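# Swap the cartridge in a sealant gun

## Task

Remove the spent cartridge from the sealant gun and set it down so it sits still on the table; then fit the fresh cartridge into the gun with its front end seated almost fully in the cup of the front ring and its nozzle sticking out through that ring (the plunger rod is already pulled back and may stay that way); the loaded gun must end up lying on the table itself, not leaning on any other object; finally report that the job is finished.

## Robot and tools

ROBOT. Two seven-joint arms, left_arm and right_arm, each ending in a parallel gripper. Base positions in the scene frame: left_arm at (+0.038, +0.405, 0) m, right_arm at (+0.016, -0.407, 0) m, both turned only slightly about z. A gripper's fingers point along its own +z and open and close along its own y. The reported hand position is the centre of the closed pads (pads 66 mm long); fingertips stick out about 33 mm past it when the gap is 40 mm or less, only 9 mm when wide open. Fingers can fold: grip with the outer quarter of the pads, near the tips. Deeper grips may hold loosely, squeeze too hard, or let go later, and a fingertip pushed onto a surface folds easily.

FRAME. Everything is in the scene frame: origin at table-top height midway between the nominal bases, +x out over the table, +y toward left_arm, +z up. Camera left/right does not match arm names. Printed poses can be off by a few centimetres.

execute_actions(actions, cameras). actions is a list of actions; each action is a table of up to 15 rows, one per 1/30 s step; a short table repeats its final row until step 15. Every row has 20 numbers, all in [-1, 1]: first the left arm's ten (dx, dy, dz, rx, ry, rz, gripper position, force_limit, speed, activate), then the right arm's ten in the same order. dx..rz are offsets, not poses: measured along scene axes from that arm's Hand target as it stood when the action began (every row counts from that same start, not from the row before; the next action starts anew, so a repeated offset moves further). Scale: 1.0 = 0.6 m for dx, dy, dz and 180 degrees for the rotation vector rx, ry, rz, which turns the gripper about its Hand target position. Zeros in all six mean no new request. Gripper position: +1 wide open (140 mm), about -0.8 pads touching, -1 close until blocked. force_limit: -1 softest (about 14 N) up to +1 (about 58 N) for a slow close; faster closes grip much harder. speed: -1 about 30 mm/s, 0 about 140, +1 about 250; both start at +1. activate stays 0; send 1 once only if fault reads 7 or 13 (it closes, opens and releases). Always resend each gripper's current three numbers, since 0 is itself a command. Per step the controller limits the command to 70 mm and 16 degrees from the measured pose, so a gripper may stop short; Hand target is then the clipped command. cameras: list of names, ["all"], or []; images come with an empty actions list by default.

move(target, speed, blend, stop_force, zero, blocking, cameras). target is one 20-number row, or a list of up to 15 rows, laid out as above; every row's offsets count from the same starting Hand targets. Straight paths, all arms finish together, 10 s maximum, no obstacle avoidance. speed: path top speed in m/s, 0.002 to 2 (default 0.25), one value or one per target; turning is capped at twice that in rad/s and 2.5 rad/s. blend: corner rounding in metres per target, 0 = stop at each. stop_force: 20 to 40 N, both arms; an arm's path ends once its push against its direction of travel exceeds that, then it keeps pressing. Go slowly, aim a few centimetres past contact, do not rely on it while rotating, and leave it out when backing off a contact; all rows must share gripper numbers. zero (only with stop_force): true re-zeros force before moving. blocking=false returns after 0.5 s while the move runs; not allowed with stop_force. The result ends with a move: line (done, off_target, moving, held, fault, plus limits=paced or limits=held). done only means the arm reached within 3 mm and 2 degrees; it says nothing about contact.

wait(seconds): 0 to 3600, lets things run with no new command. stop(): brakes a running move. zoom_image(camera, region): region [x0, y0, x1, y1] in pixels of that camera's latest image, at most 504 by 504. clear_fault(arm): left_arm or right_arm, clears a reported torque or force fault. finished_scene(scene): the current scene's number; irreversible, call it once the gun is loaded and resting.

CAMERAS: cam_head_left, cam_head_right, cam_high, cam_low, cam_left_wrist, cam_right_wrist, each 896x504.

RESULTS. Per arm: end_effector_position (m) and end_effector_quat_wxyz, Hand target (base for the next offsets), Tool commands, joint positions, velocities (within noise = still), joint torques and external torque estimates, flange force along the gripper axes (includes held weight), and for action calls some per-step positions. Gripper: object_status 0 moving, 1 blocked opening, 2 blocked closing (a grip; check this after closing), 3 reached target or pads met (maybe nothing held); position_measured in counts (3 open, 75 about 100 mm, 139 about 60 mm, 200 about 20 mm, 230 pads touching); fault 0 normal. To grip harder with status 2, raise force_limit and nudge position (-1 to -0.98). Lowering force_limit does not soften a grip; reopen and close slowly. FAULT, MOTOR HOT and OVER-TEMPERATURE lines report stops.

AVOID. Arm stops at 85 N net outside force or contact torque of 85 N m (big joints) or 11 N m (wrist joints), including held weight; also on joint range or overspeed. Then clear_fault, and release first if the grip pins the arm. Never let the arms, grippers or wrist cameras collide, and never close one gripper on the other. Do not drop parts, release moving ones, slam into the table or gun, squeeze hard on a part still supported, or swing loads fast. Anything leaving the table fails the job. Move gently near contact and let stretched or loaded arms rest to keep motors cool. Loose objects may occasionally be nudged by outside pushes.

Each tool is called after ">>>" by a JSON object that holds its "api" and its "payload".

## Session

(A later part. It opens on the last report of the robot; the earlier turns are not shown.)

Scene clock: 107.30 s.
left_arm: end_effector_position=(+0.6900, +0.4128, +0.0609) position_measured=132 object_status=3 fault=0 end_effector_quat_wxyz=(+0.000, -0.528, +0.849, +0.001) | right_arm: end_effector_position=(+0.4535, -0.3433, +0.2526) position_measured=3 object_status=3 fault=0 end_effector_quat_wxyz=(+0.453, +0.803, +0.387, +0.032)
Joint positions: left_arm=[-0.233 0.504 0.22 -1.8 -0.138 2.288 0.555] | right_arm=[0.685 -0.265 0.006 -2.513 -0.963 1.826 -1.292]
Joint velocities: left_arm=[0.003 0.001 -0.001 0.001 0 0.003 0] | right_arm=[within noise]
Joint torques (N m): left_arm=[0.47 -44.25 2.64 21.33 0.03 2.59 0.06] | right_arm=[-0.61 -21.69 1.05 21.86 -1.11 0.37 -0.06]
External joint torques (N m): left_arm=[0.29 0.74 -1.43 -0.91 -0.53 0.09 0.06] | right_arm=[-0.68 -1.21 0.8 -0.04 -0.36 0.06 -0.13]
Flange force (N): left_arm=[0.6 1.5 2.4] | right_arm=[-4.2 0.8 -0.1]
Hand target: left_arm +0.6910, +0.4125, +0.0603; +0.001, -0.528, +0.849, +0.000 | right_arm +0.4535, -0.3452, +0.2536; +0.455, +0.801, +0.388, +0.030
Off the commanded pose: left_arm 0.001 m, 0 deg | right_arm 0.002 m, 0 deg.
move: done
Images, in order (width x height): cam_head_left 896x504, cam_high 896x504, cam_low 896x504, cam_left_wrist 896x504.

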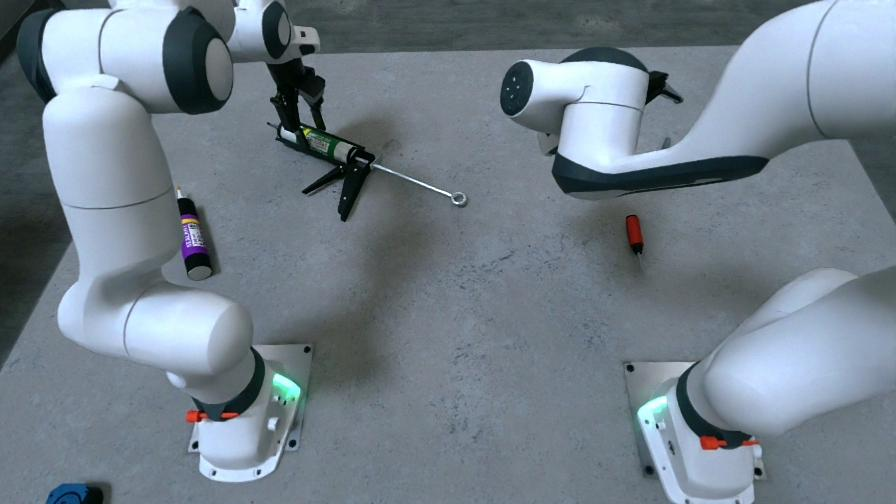

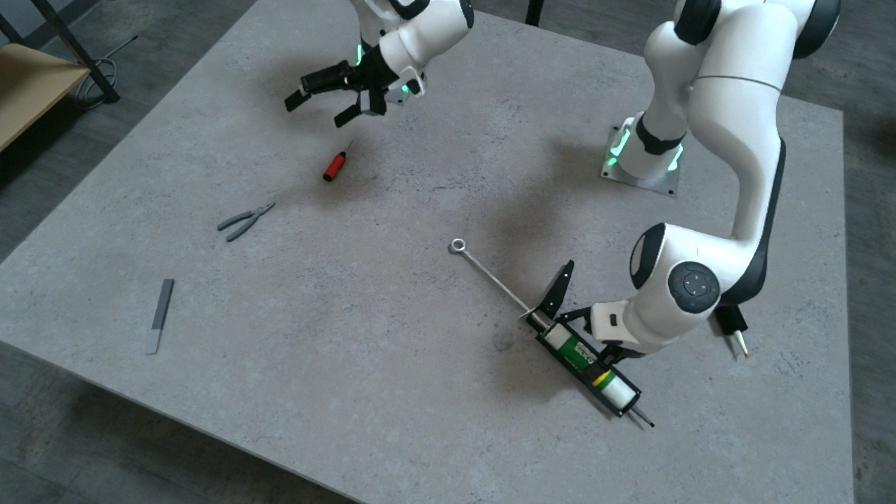

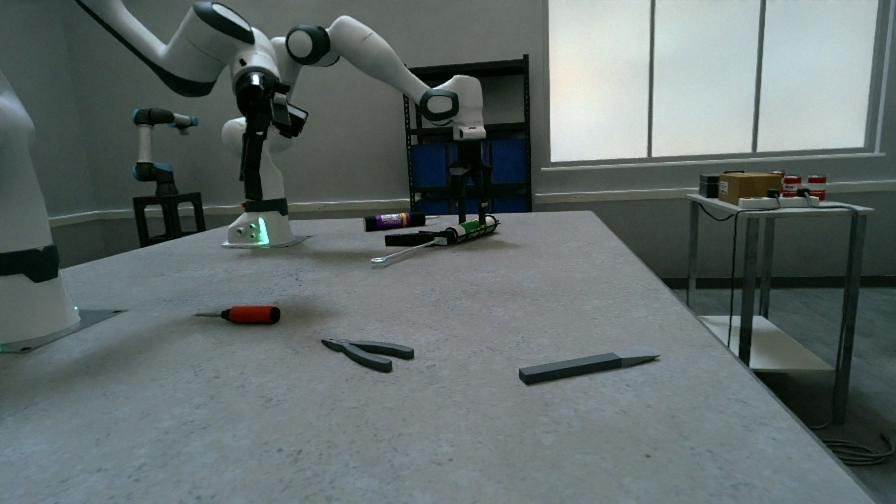

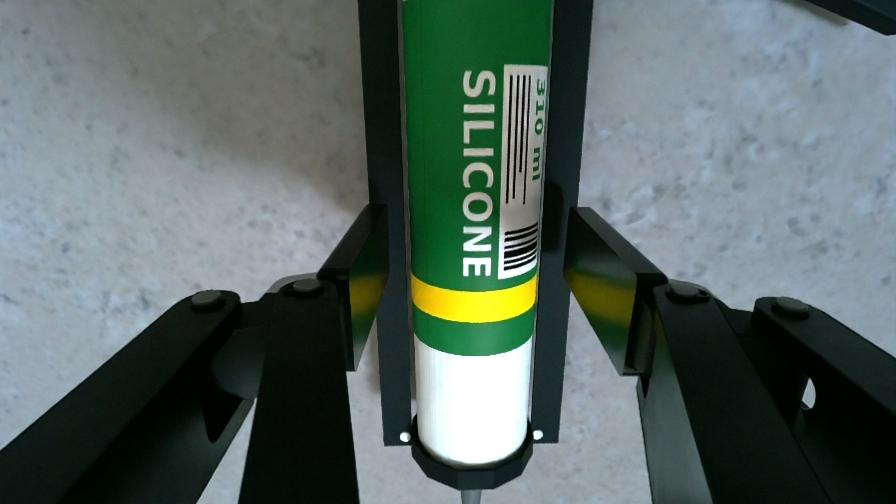

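>>> {"api": "move", "payload": {"target": [0,0,-0.0065,0,0,0,-0.03,-0.5,1,0,0,0,0,0,0,0,1,1,1,0], "speed": 0.03, "cameras": ["cam_left_wrist","cam_low","cam_head_left"]}}

>>> {"api": "zoom_image", "payload": {"camera": "cam_low", "region": [445, 205, 505, 247]}}

>>> {"api": "zoom_image", "payload": {"camera": "cam_head_left", "region": [270, 100, 340, 160]}}

>>> {"api": "zoom_image", "payload": {"camera": "cam_left_wrist", "region": [300, 180, 660, 504]}}

Scene clock: 119.50 s.
left_arm: end_effector_position=(+0.6906, +0.4127, +0.0574) position_measured=132 object_status=3 fault=0 end_effector_quat_wxyz=(+0.000, -0.528, +0.849, +0.001) | right_arm: end_effector_position=(+0.4535, -0.3433, +0.2526) position_measured=3 object_status=3 fault=0 end_effector_quat_wxyz=(+0.453, +0.803, +0.387, +0.032)
Joint positions: left_arm=[-0.231 0.51 0.218 -1.8 -0.139 2.295 0.555] | right_arm=[0.685 -0.265 0.006 -2.513 -0.963 1.826 -1.292]
Joint velocities: left_arm=[0.003 0 -0.002 0 -0.001 0.004 -0.001] | right_arm=[within noise]
Joint torques (N m): left_arm=[0.59 -44.38 2.88 21.13 0.04 2.56 0.1] | right_arm=[-0.59 -21.67 1.1 21.91 -1.1 0.37 -0.13]
External joint torques (N m): left_arm=[0.66 0.68 -0.98 -1.05 -0.52 0.06 0.1] | right_arm=[-0.57 -1.17 0.94 -0.02 -0.35 0.07 -0.19]
Flange force (N): left_arm=[0.3 2.4 2.2] | right_arm=[-4.0 0.7 -0.4]
Hand target: left_arm +0.6910, +0.4125, +0.0564; +0.001, -0.528, +0.849, +0.000 | right_arm +0.4535, -0.3452, +0.2536; +0.455, +0.801, +0.388, +0.030
Off the commanded pose: left_arm 0.001 m, 0 deg | right_arm 0.002 m, 0 deg.
move: done
Images, in order (width x height): cam_head_left 896x504, cam_low 896x504, cam_left_wrist 896x504.

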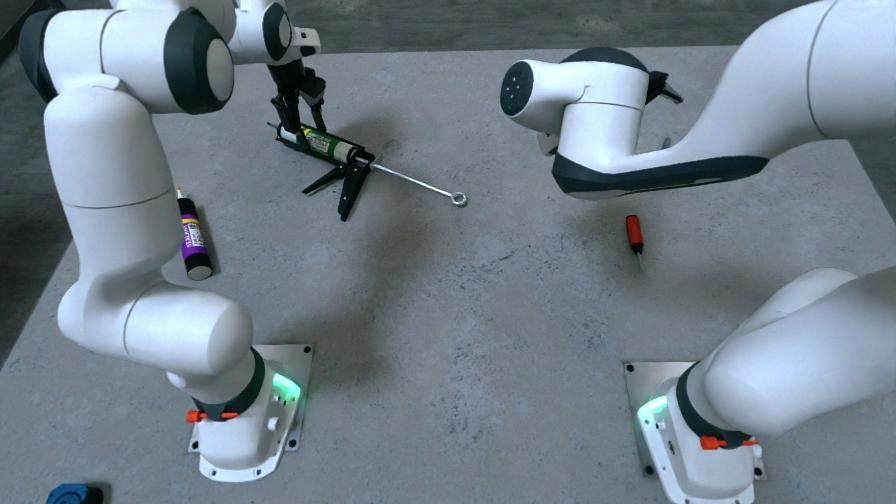

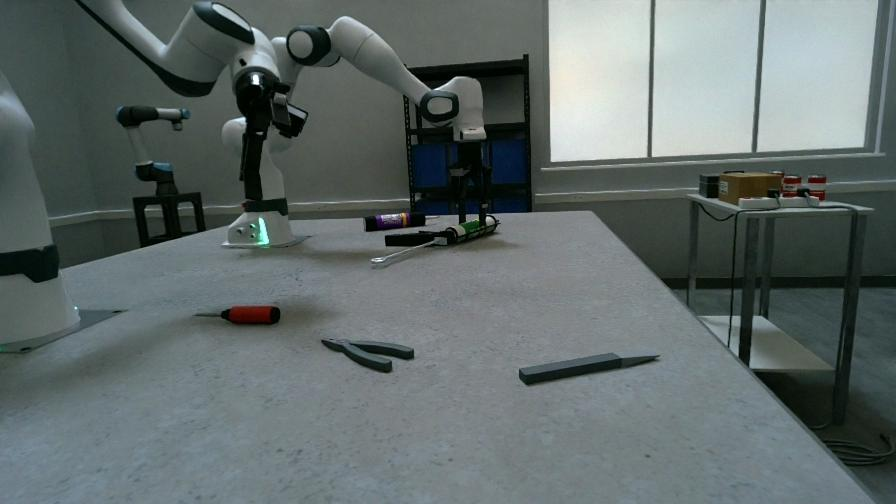

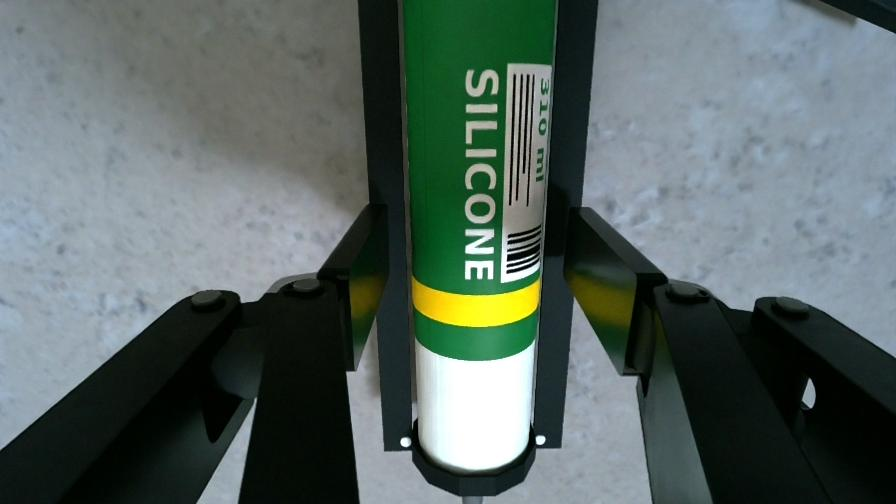

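Scaled by 8.400 from the camera's image (finer frame: 1280x720).

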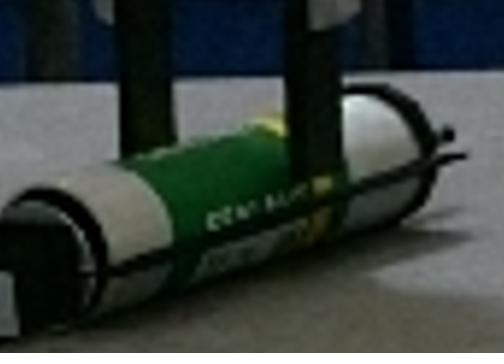

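Scaled by 7.200 from the camera's image (finer frame: 1280x720).

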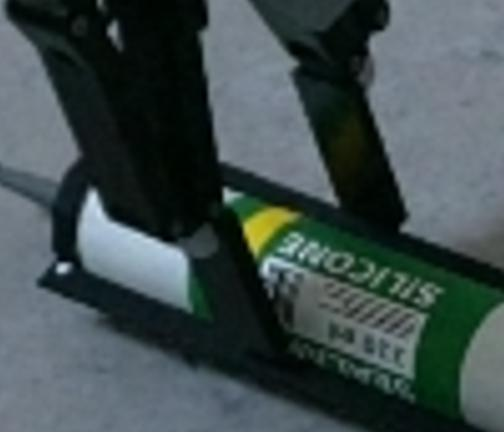

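Scaled by 1.400 from the camera's image (finer frame: 1280x720).

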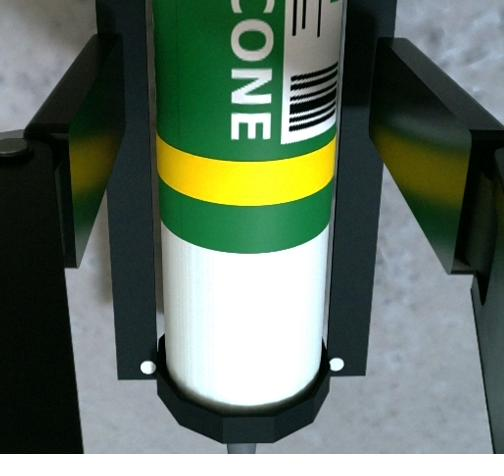

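>>> {"api": "execute_actions", "payload": {"actions": [[[0,0,-0.002,0,0,0,-1,-0.5,-1,0,0,0,0,0,0,0,1,1,1,0]],[[0,0,0,0,0,0,-1,-0.5,-1,0,0,0,0,0,0,0,1,1,1,0]],[[0,0,0,0,0,0,-1,-0.5,-1,0,0,0,0,0,0,0,1,1,1,0]],[[0,0,0,0,0,0,-1,-0.5,-1,0,0,0,0,0,0,0,1,1,1,0]]], "cameras": ["cam_left_wrist","cam_low","cam_high"]}}

>>> {"api": "zoom_image", "payload": {"camera": "cam_low", "region": [445, 205, 505, 247]}}

Scene clock: 127.17 s.
left_arm: end_effector_position=(+0.6911, +0.4127, +0.0566) position_measured=164 object_status=2 fault=0 end_effector_quat_wxyz=(+0.001, -0.528, +0.849, +0.000) | right_arm: end_effector_position=(+0.4535, -0.3433, +0.2526) position_measured=3 object_status=3 fault=0 end_effector_quat_wxyz=(+0.453, +0.803, +0.387, +0.032)
Joint positions: left_arm=[-0.229 0.512 0.216 -1.8 -0.139 2.298 0.555] | right_arm=[0.685 -0.265 0.006 -2.513 -0.963 1.826 -1.292]
Joint torques (N m): left_arm=[0.74 -42.98 2.64 20.13 0.18 2.59 0.1] | right_arm=[-0.56 -21.71 0.97 21.9 -1.1 0.39 -0.07]
External joint torques (N m): left_arm=[0.71 2.38 -1.3 -2.17 -0.38 0.06 0.1] | right_arm=[-0.54 -1.29 0.81 0.02 -0.35 0.09 -0.13]
External joint torques at the end of the 1st action: left_arm=[0.38 1.12 -1.52 -1.42 -0.42 0.05 0.09] | right_arm=[-0.66 -1.33 0.8 0.07 -0.36 0.05 -0.14]
External joint torques at the end of the 2nd action: left_arm=[0.64 2.21 -1.35 -2.15 -0.39 0.08 0.12] | right_arm=[-0.51 -1.21 0.93 -0.01 -0.34 0.08 -0.14]
External joint torques at the end of the 3rd action: left_arm=[0.65 2.13 -1.26 -2.06 -0.37 0.09 0.1] | right_arm=[-0.55 -1.33 0.86 0.08 -0.34 0.08 -0.13]
Flange force (N): left_arm=[0.5 2.7 5.3] | right_arm=[-4.3 0.8 -0.3]
Flange force at the end of the 1st action (N): left_arm=[1.0 2.6 3.0] | right_arm=[-4.3 1.0 -0.3]
Flange force at the end of the 2nd action (N): left_arm=[0.8 3.1 5.0] | right_arm=[-4.1 0.6 -0.4]
Flange force at the end of the 3rd action (N): left_arm=[0.7 2.9 4.9] | right_arm=[-4.3 0.8 -0.5]
Hand target: left_arm +0.6910, +0.4125, +0.0552; +0.001, -0.528, +0.849, +0.000 | right_arm +0.4535, -0.3452, +0.2536; +0.455, +0.801, +0.388, +0.030
Off the commanded pose: left_arm 0.001 m, 0 deg | right_arm 0.002 m, 0 deg.
Step readings (end_effector_position of left_arm | right_arm; steps 1 to 15: 1st action; 16 to 30: 2nd action; 31 to 45: 3rd action; 46 to 60: 4th action):
0: (+0.6908, +0.4128, +0.0575) | (+0.4535, -0.3433, +0.2526)
1: (+0.6909, +0.4128, +0.0575) | (+0.4535, -0.3433, +0.2526)
2: (+0.6909, +0.4128, +0.0574) | (+0.4535, -0.3433, +0.2526)
4: (+0.6909, +0.4128, +0.0570) | (+0.4535, -0.3433, +0.2526)
8: (+0.6909, +0.4127, +0.0566) | (+0.4535, -0.3433, +0.2526)
15: (+0.6910, +0.4127, +0.0566) | (+0.4535, -0.3433, +0.2526)
16: (+0.6910, +0.4127, +0.0566) | (+0.4535, -0.3433, +0.2526)
17: (+0.6910, +0.4127, +0.0566) | (+0.4535, -0.3433, +0.2526)
19: (+0.6910, +0.4127, +0.0566) | (+0.4535, -0.3433, +0.2526)
23: (+0.6911, +0.4127, +0.0566) | (+0.4535, -0.3433, +0.2526)
30: (+0.6911, +0.4127, +0.0566) | (+0.4535, -0.3433, +0.2526)
31: (+0.6911, +0.4127, +0.0566) | (+0.4535, -0.3433, +0.2526)
32: (+0.6911, +0.4127, +0.0566) | (+0.4535, -0.3433, +0.2526)
34: (+0.6911, +0.4127, +0.0566) | (+0.4535, -0.3433, +0.2526)
38: (+0.6911, +0.4127, +0.0566) | (+0.4535, -0.3433, +0.2526)
45: (+0.6911, +0.4127, +0.0566) | (+0.4535, -0.3433, +0.2526)
46: (+0.6911, +0.4127, +0.0566) | (+0.4535, -0.3433, +0.2526)
47: (+0.6911, +0.4127, +0.0566) | (+0.4535, -0.3433, +0.2526)
49: (+0.6911, +0.4127, +0.0566) | (+0.4535, -0.3433, +0.2526)
53: (+0.6911, +0.4127, +0.0566) | (+0.4535, -0.3433, +0.2526)
60: (+0.6911, +0.4127, +0.0566) | (+0.4535, -0.3433, +0.2526)
Images, in order (width x height): cam_high 896x504, cam_low 896x504, cam_left_wrist 896x504.

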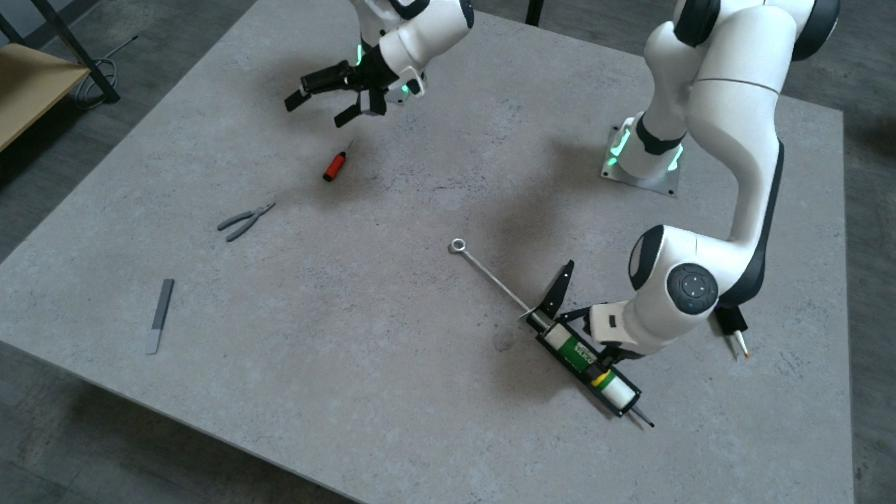

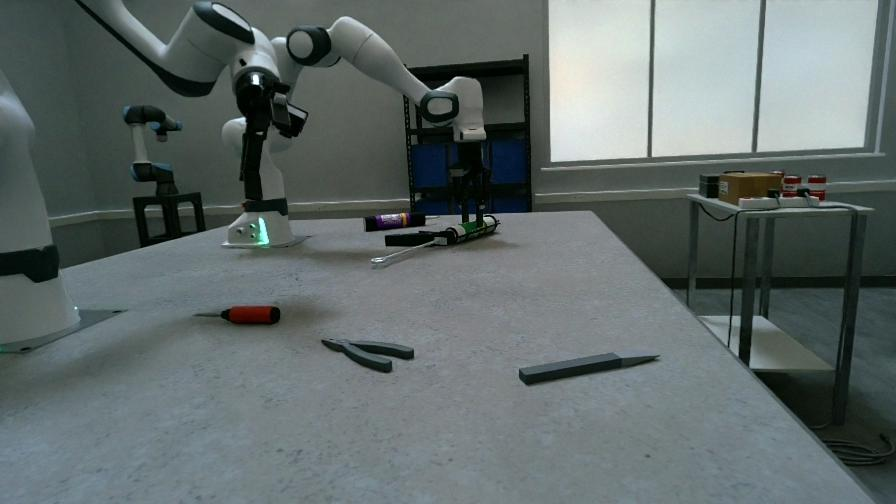

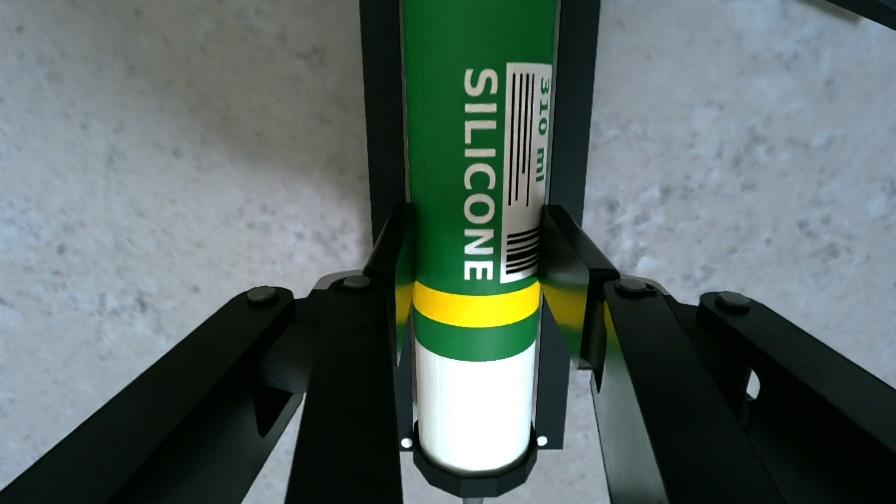

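Scaled by 8.400 from the camera's image (finer frame: 1280x720).

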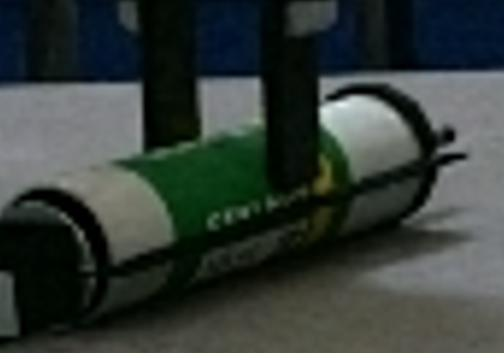

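>>> {"api": "execute_actions", "payload": {"actions": [[[0,0,0,0,0,0,-0.03,-0.5,-1,0,0,0,0,0,0,0,1,1,1,0]],[[0,0,0,0,0,0,-0.03,-0.5,-1,0,0,0,0,0,0,0,1,1,1,0]]]}}

>>> {"api": "move", "payload": {"target": [0.0005,0.0,-0.006,0,0,0,-0.03,-0.5,-1,0,0,0,0,0,0,0,1,1,1,0], "speed": 0.03, "cameras": ["cam_left_wrist","cam_low","cam_head_left"]}}

>>> {"api": "zoom_image", "payload": {"camera": "cam_low", "region": [445, 205, 505, 247]}}

>>> {"api": "zoom_image", "payload": {"camera": "cam_head_left", "region": [270, 100, 340, 160]}}

Scene clock: 139.63 s.
left_arm: end_effector_position=(+0.6911, +0.4126, +0.0565) position_measured=132 object_status=3 fault=0 end_effector_quat_wxyz=(+0.001, -0.528, +0.849, +0.000) | right_arm: end_effector_position=(+0.4535, -0.3433, +0.2526) position_measured=3 object_status=3 fault=0 end_effector_quat_wxyz=(+0.453, +0.803, +0.387, +0.032)
Joint positions: left_arm=[-0.229 0.512 0.215 -1.8 -0.139 2.298 0.555] | right_arm=[0.685 -0.265 0.006 -2.513 -0.963 1.826 -1.292]
Joint torques (N m): left_arm=[0.6 -44.35 2.74 20.89 0.23 2.6 0.08] | right_arm=[-0.61 -21.7 1.08 21.87 -1.11 0.36 -0.09]
External joint torques (N m): left_arm=[0.77 1.02 -1.02 -1.44 -0.33 0.07 0.08] | right_arm=[-0.59 -1.29 0.92 0.03 -0.37 0.07 -0.16]
External joint torques at the end of the 1st action: left_arm=[0.93 0.87 -1.05 -1.35 -0.35 0.09 0.07] | right_arm=[-0.6 -1.23 0.88 -0.05 -0.36 0.08 -0.11]
Flange force (N): left_arm=[0.6 3.2 2.8] | right_arm=[-4.3 0.8 -0.4]
Flange force at the end of the 1st action (N): left_arm=[0.5 3.2 2.6] | right_arm=[-4.3 0.6 -0.2]
Hand target: left_arm +0.6910, +0.4125, +0.0552; +0.001, -0.528, +0.849, +0.000 | right_arm +0.4535, -0.3452, +0.2536; +0.455, +0.801, +0.388, +0.030
Off the commanded pose: left_arm 0.001 m, 0 deg | right_arm 0.002 m, 0 deg.
Step readings (end_effector_position of left_arm | right_arm; steps 1 to 15: 1st action; 16 to 30: 2nd action):
0: (+0.6911, +0.4127, +0.0566) | (+0.4535, -0.3433, +0.2526)
1: (+0.6911, +0.4127, +0.0566) | (+0.4535, -0.3433, +0.2526)
2: (+0.6911, +0.4127, +0.0566) | (+0.4535, -0.3433, +0.2526)
4: (+0.6911, +0.4127, +0.0566) | (+0.4535, -0.3433, +0.2526)
8: (+0.6911, +0.4127, +0.0566) | (+0.4535, -0.3433, +0.2526)
15: (+0.6911, +0.4126, +0.0565) | (+0.4535, -0.3433, +0.2526)
16: (+0.6911, +0.4126, +0.0565) | (+0.4535, -0.3433, +0.2526)
17: (+0.6911, +0.4126, +0.0565) | (+0.4535, -0.3433, +0.2526)
19: (+0.6911, +0.4126, +0.0565) | (+0.4535, -0.3433, +0.2526)
23: (+0.6911, +0.4126, +0.0565) | (+0.4535, -0.3433, +0.2526)
30: (+0.6911, +0.4126, +0.0565) | (+0.4535, -0.3433, +0.2526)

Scene clock: 140.13 s.
left_arm: end_effector_position=(+0.6909, +0.4127, +0.0526) position_measured=132 object_status=3 fault=0 end_effector_quat_wxyz=(+0.000, -0.528, +0.849, +0.001) | right_arm: end_effector_position=(+0.4535, -0.3433, +0.2526) position_measured=3 object_status=3 fault=0 end_effector_quat_wxyz=(+0.453, +0.803, +0.387, +0.032)
Joint positions: left_arm=[-0.227 0.519 0.213 -1.8 -0.139 2.304 0.555] | right_arm=[0.685 -0.265 0.006 -2.513 -0.963 1.826 -1.292]
Joint velocities: left_arm=[0.003 -0.001 -0.001 -0.001 0 0.004 0] | right_arm=[within noise]
Joint torques (N m): left_arm=[0.54 -44.55 2.87 21.09 0.08 2.6 0.1] | right_arm=[-0.65 -21.7 1.02 21.89 -1.12 0.38 -0.14]
External joint torques (N m): left_arm=[0.5 0.6 -1.05 -0.93 -0.47 0.11 0.1] | right_arm=[-0.61 -1.28 0.87 0.02 -0.37 0.09 -0.21]
Flange force (N): left_arm=[0.5 2.2 2.1] | right_arm=[-4.3 0.9 -0.3]
Hand target: left_arm +0.6913, +0.4125, +0.0516; +0.001, -0.528, +0.849, +0.000 | right_arm +0.4535, -0.3452, +0.2536; +0.455, +0.801, +0.388, +0.030
Off the commanded pose: left_arm 0.001 m, 0 deg | right_arm 0.002 m, 0 deg.
move: done
Images, in order (width x height): cam_head_left 896x504, cam_low 896x504, cam_left_wrist 896x504.

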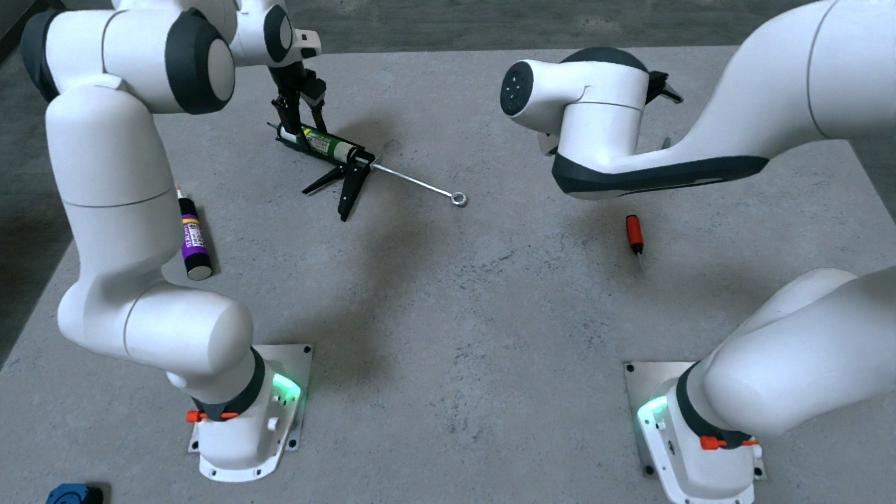

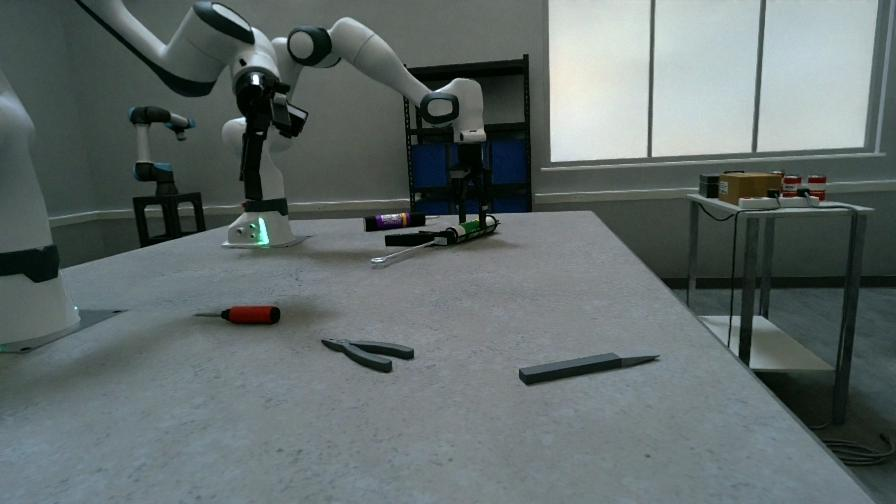

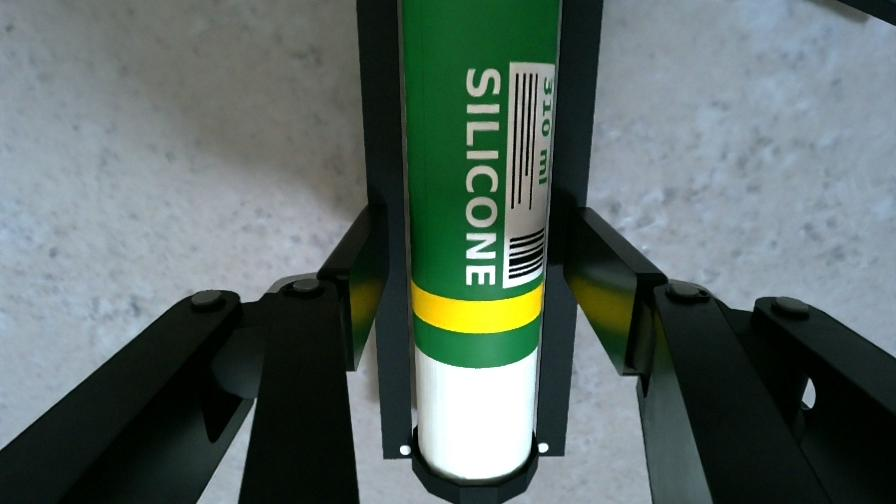

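Scaled by 8.400 from the camera's image (finer frame: 1280x720).

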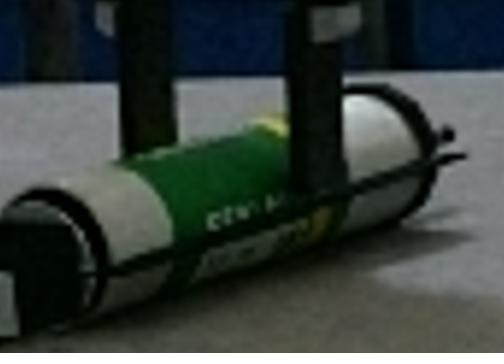

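Scaled by 7.200 from the camera's image (finer frame: 1280x720).

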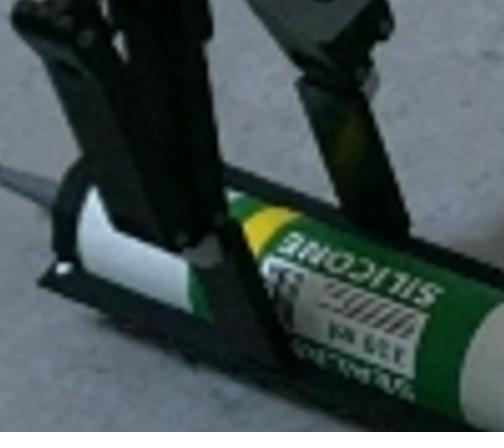

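>>> {"api": "execute_actions", "payload": {"actions": [[[-0.0015,0.0008,0,0,0,0,-1,-0.5,-1,0,0,0,0,0,0,0,1,1,1,0]],[[0,0,0,0,0,0,-1,-0.5,-1,0,0,0,0,0,0,0,1,1,1,0]],[[0,0,0,0,0,0,-1,-0.5,-1,0,0,0,0,0,0,0,1,1,1,0]],[[0,0,0,0,0,0,-1,-0.5,-1,0,0,0,0,0,0,0,1,1,1,0]]], "cameras": ["cam_left_wrist"]}}

Scene clock: 147.77 s.
left_arm: end_effector_position=(+0.6899, +0.4132, +0.0514) position_measured=160 object_status=2 fault=0 end_effector_quat_wxyz=(+0.000, -0.528, +0.849, +0.001) | right_arm: end_effector_position=(+0.4535, -0.3433, +0.2526) position_measured=3 object_status=3 fault=0 end_effector_quat_wxyz=(+0.453, +0.803, +0.387, +0.032)
Joint positions: left_arm=[-0.226 0.518 0.212 -1.804 -0.139 2.306 0.555] | right_arm=[0.685 -0.265 0.006 -2.513 -0.963 1.826 -1.292]
Joint torques (N m): left_arm=[0.67 -44.69 2.62 20.74 0.28 2.58 0.17] | right_arm=[-0.55 -21.7 1.03 21.89 -1.1 0.38 -0.09]
External joint torques (N m): left_arm=[0.76 0.56 -1.18 -1.35 -0.27 0.08 0.17] | right_arm=[-0.57 -1.23 0.83 -0.03 -0.35 0.08 -0.16]
External joint torques at the end of the 1st action: left_arm=[0.89 0.21 -0.85 -1.38 -0.31 0.09 0.15] | right_arm=[-0.52 -1.25 0.89 0.08 -0.38 0.07 -0.17]
External joint torques at the end of the 2nd action: left_arm=[0.57 0.62 -1.29 -1.43 -0.28 0.1 0.15] | right_arm=[-0.57 -1.24 0.86 -0.02 -0.37 0.08 -0.16]
External joint torques at the end of the 3rd action: left_arm=[0.97 0.58 -0.99 -1.36 -0.27 0.11 0.12] | right_arm=[-0.6 -1.28 0.98 0.02 -0.35 0.08 -0.17]
Flange force (N): left_arm=[1.0 4.0 2.1] | right_arm=[-4.3 0.7 -0.2]
Flange force at the end of the 1st action (N): left_arm=[1.3 5.1 1.5] | right_arm=[-4.0 0.9 -0.5]
Flange force at the end of the 2nd action (N): left_arm=[1.4 4.1 2.2] | right_arm=[-4.2 0.7 -0.3]
Flange force at the end of the 3rd action (N): left_arm=[0.7 4.1 2.2] | right_arm=[-4.3 0.8 -0.5]
Hand target: left_arm +0.6904, +0.4130, +0.0516; +0.001, -0.528, +0.849, +0.000 | right_arm +0.4535, -0.3452, +0.2536; +0.455, +0.801, +0.388, +0.030
Off the commanded pose: left_arm 0.001 m, 0 deg | right_arm 0.002 m, 0 deg.
Step readings (end_effector_position of left_arm | right_arm; steps 1 to 15: 1st action; 16 to 30: 2nd action; 31 to 45: 3rd action; 46 to 60: 4th action):
0: (+0.6911, +0.4127, +0.0526) | (+0.4535, -0.3433, +0.2526)
1: (+0.6911, +0.4128, +0.0526) | (+0.4535, -0.3433, +0.2526)
2: (+0.6908, +0.4128, +0.0523) | (+0.4535, -0.3433, +0.2526)
4: (+0.6901, +0.4130, +0.0517) | (+0.4535, -0.3433, +0.2526)
8: (+0.6897, +0.4133, +0.0513) | (+0.4535, -0.3433, +0.2526)
15: (+0.6898, +0.4132, +0.0513) | (+0.4535, -0.3433, +0.2526)
16: (+0.6898, +0.4132, +0.0513) | (+0.4535, -0.3433, +0.2526)
17: (+0.6898, +0.4132, +0.0513) | (+0.4535, -0.3433, +0.2526)
19: (+0.6898, +0.4132, +0.0514) | (+0.4535, -0.3433, +0.2526)
23: (+0.6899, +0.4132, +0.0514) | (+0.4535, -0.3433, +0.2526)
30: (+0.6899, +0.4132, +0.0514) | (+0.4535, -0.3433, +0.2526)
31: (+0.6899, +0.4132, +0.0514) | (+0.4535, -0.3433, +0.2526)
32: (+0.6899, +0.4132, +0.0514) | (+0.4535, -0.3433, +0.2526)
34: (+0.6899, +0.4132, +0.0514) | (+0.4535, -0.3433, +0.2526)
38: (+0.6899, +0.4132, +0.0514) | (+0.4535, -0.3433, +0.2526)
45: (+0.6899, +0.4132, +0.0514) | (+0.4535, -0.3433, +0.2526)
46: (+0.6899, +0.4132, +0.0514) | (+0.4535, -0.3433, +0.2526)
47: (+0.6899, +0.4132, +0.0514) | (+0.4535, -0.3433, +0.2526)
49: (+0.6899, +0.4132, +0.0514) | (+0.4535, -0.3433, +0.2526)
53: (+0.6899, +0.4132, +0.0514) | (+0.4535, -0.3433, +0.2526)
60: (+0.6899, +0.4132, +0.0514) | (+0.4535, -0.3433, +0.2526)

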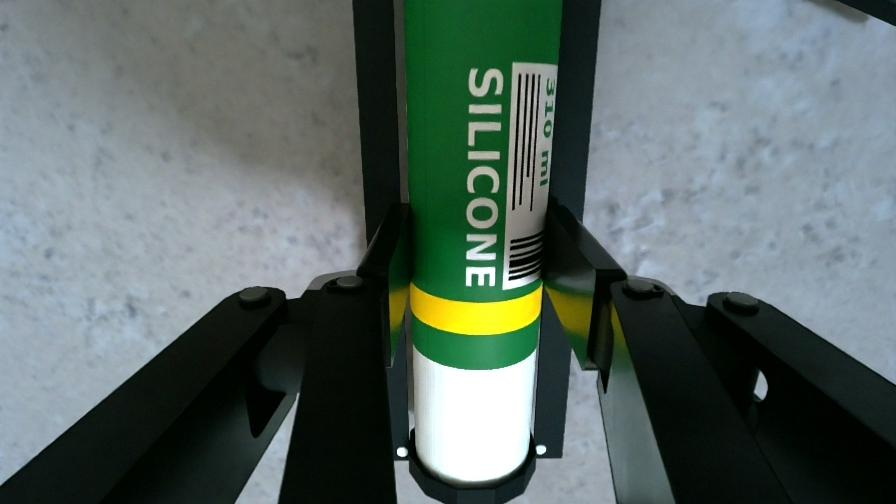

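>>> {"api": "move", "payload": {"target": [-0.00584,-0.01199,0,0,0,0,-1,-0.5,-1,0,0,0,0,0,0,0,1,1,1,0], "speed": 0.03, "cameras": ["cam_left_wrist","cam_high","cam_head_left"]}}

>>> {"api": "zoom_image", "payload": {"camera": "cam_high", "region": [520, 290, 670, 430]}}

>>> {"api": "zoom_image", "payload": {"camera": "cam_head_left", "region": [250, 90, 400, 200]}}

Scene clock: 161.70 s.
left_arm: end_effector_position=(+0.6867, +0.4069, +0.0510) position_measured=160 object_status=2 fault=0 end_effector_quat_wxyz=(+0.000, -0.526, +0.850, +0.000) | right_arm: end_effector_position=(+0.4535, -0.3433, +0.2526) position_measured=3 object_status=3 fault=0 end_effector_quat_wxyz=(+0.453, +0.803, +0.387, +0.032)
Joint positions: left_arm=[-0.236 0.51 0.212 -1.819 -0.139 2.314 0.552] | right_arm=[0.685 -0.265 0.006 -2.513 -0.963 1.826 -1.292]
Joint velocities: left_arm=[0.001 0 0 -0.003 0 0.004 -0.003] | right_arm=[within noise]
Joint torques (N m): left_arm=[-0.63 -45.11 3.04 20.16 0.4 2.41 -0.14] | right_arm=[-0.55 -21.68 1.03 21.89 -1.12 0.39 -0.09]
External joint torques (N m): left_arm=[-0.55 -0.23 -0.7 -1.83 -0.15 -0.09 -0.14] | right_arm=[-0.55 -1.22 0.85 0 -0.37 0.09 -0.15]
Flange force (N): left_arm=[4.9 7.3 0.1] | right_arm=[-4.1 0.7 -0.3]
Hand target: left_arm +0.6869, +0.4058, +0.0516; +0.001, -0.528, +0.849, +0.000 | right_arm +0.4535, -0.3452, +0.2536; +0.455, +0.801, +0.388, +0.030
Off the commanded pose: left_arm 0.001 m, 0 deg | right_arm 0.002 m, 0 deg.
move: done
Images, in order (width x height): cam_head_left 896x504, cam_high 896x504, cam_left_wrist 896x504.

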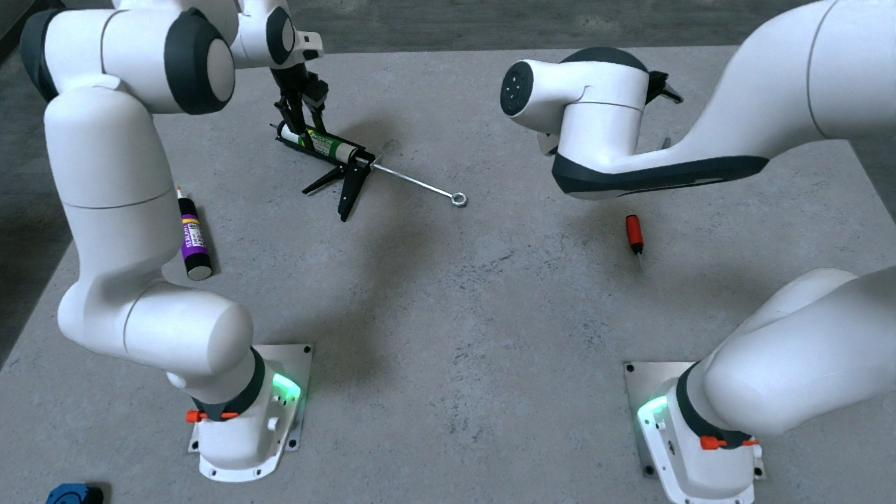

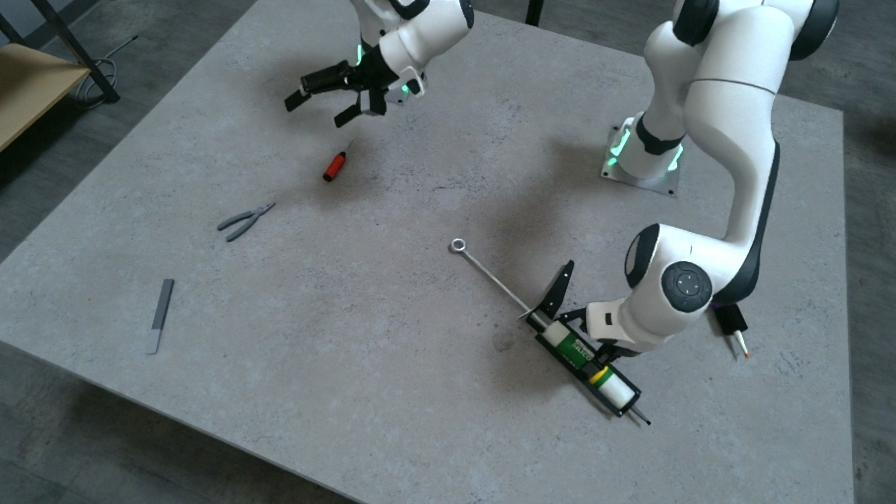

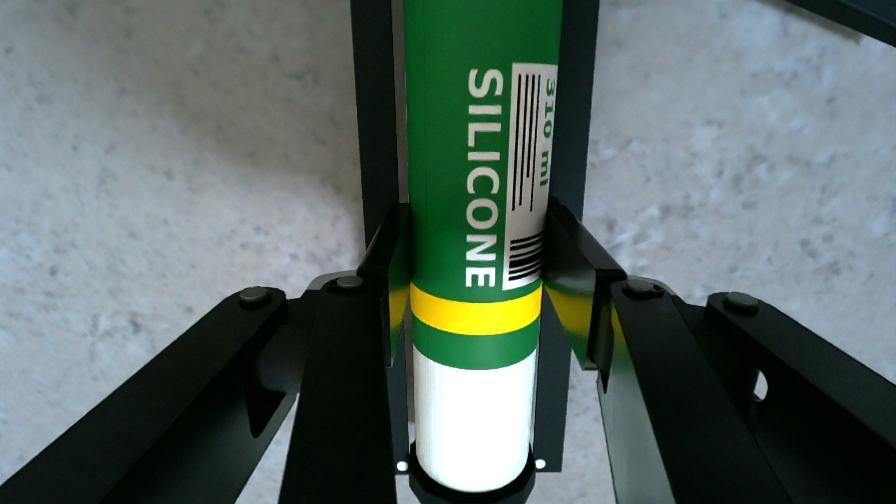

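Scaled by 3.360 from the camera's image (finer frame: 1280x720).

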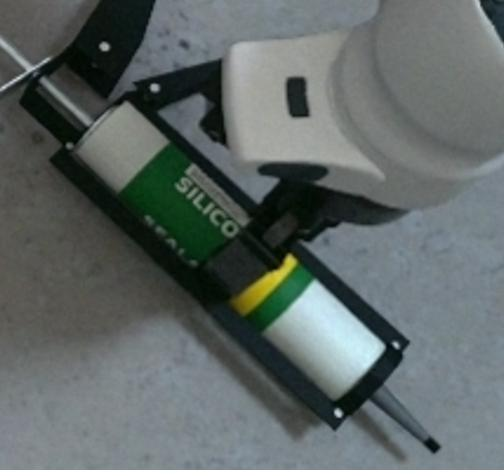

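Scaled by 3.360 from the camera's image (finer frame: 1280x720).

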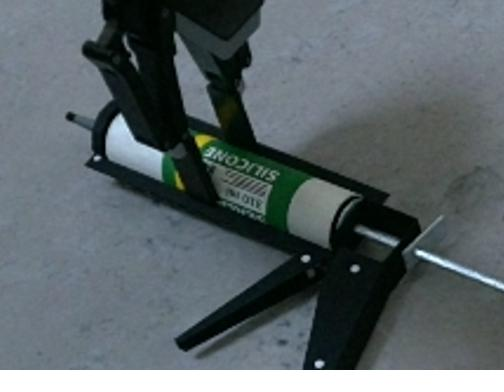

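>>> {"api": "move", "payload": {"target": [0.00233,0.0048,0.0125,-0.025,0.01214,0,-1,-0.5,-1,0,0,0,0,0,0,0,1,1,1,0], "speed": 0.03, "cameras": ["cam_left_wrist","cam_high","cam_head_left"]}}

>>> {"api": "zoom_image", "payload": {"camera": "cam_high", "region": [520, 290, 670, 430]}}

>>> {"api": "zoom_image", "payload": {"camera": "cam_head_left", "region": [250, 90, 400, 200]}}

Scene clock: 177.37 s.
left_arm: end_effector_position=(+0.6889, +0.4095, +0.0595) position_measured=160 object_status=2 fault=0 end_effector_quat_wxyz=(-0.034, -0.530, +0.847, -0.023) | right_arm: end_effector_position=(+0.4535, -0.3433, +0.2526) position_measured=3 object_status=3 fault=0 end_effector_quat_wxyz=(+0.453, +0.803, +0.387, +0.032)
Joint positions: left_arm=[-0.144 0.525 0.151 -1.754 -0.189 2.228 0.605] | right_arm=[0.685 -0.265 0.006 -2.513 -0.963 1.826 -1.292]
Joint velocities: left_arm=[0.002 0 -0.001 0 0.001 -0.001 0.007] | right_arm=[within noise]
Joint torques (N m): left_arm=[0.53 -45.42 1.58 21.87 0.06 2.11 0.21] | right_arm=[-0.57 -21.64 1.07 21.93 -1.12 0.37 -0.12]
External joint torques (N m): left_arm=[0.55 0.61 -1.29 -0.45 -0.47 -0.25 0.21] | right_arm=[-0.59 -1.28 0.87 0.12 -0.37 0.08 -0.18]
Flange force (N): left_arm=[-0.9 -0.1 1.2] | right_arm=[-4.0 1.0 -0.4]
Hand target: left_arm +0.6883, +0.4087, +0.0591; -0.036, -0.528, +0.848, -0.024 | right_arm +0.4535, -0.3452, +0.2536; +0.455, +0.801, +0.388, +0.030
Off the commanded pose: left_arm 0.001 m, 0 deg | right_arm 0.002 m, 0 deg.
move: done
Images, in order (width x height): cam_head_left 896x504, cam_high 896x504, cam_left_wrist 896x504.

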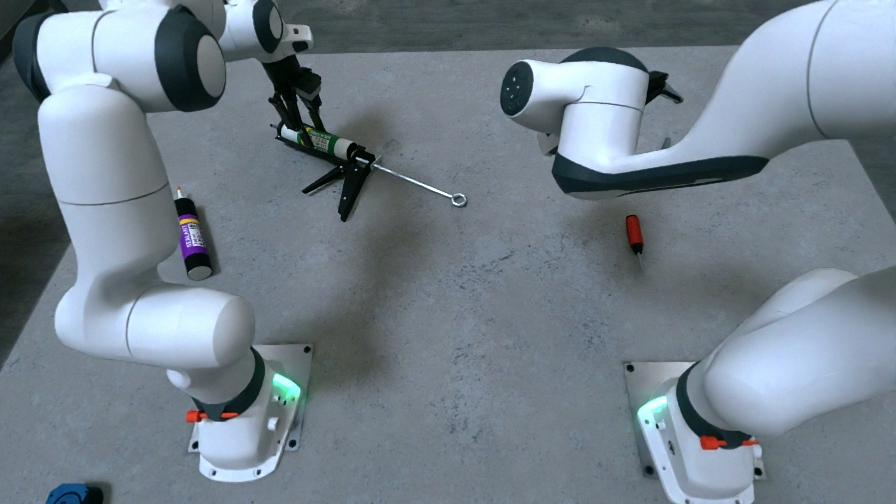

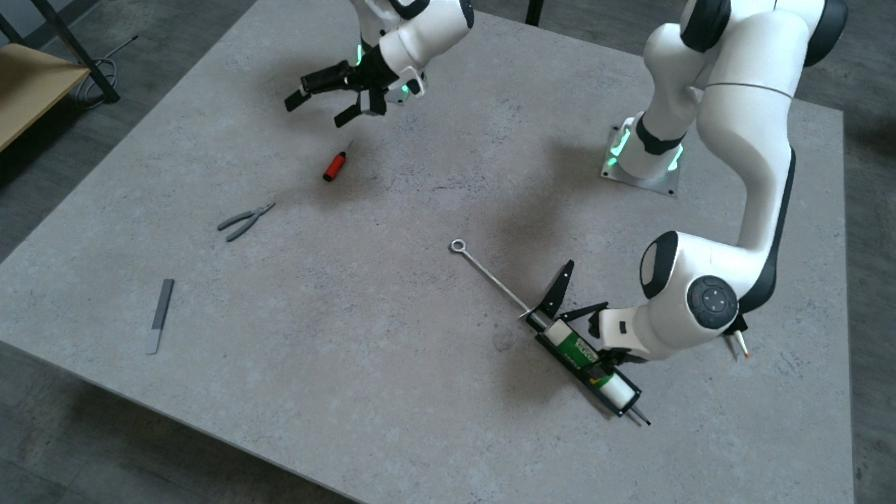

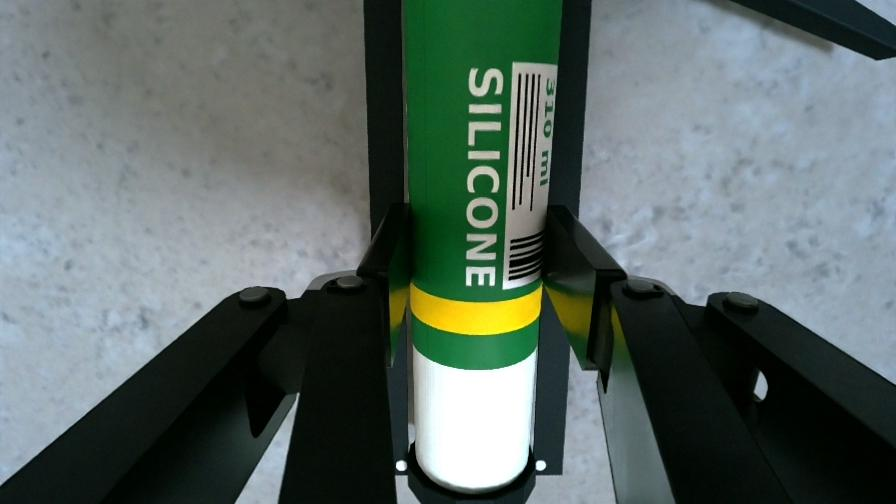

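Scaled by 3.360 from the camera's image (finer frame: 1280x720).

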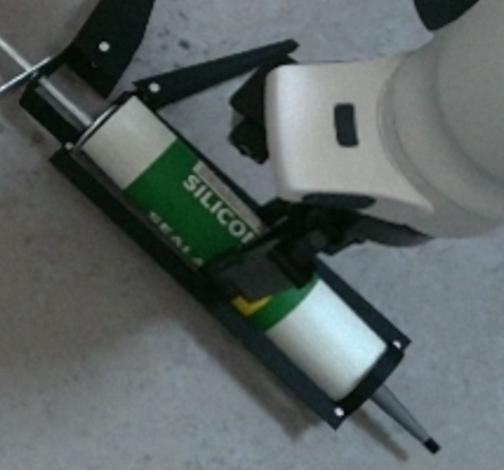

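Scaled by 3.360 from the camera's image (finer frame: 1280x720).

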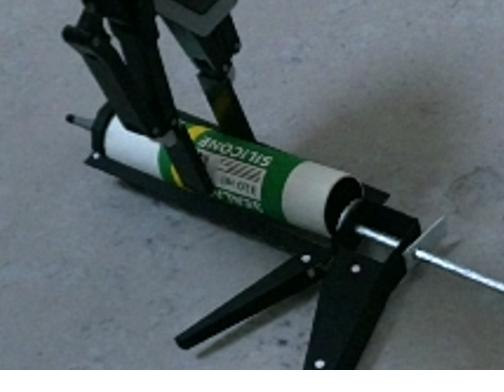

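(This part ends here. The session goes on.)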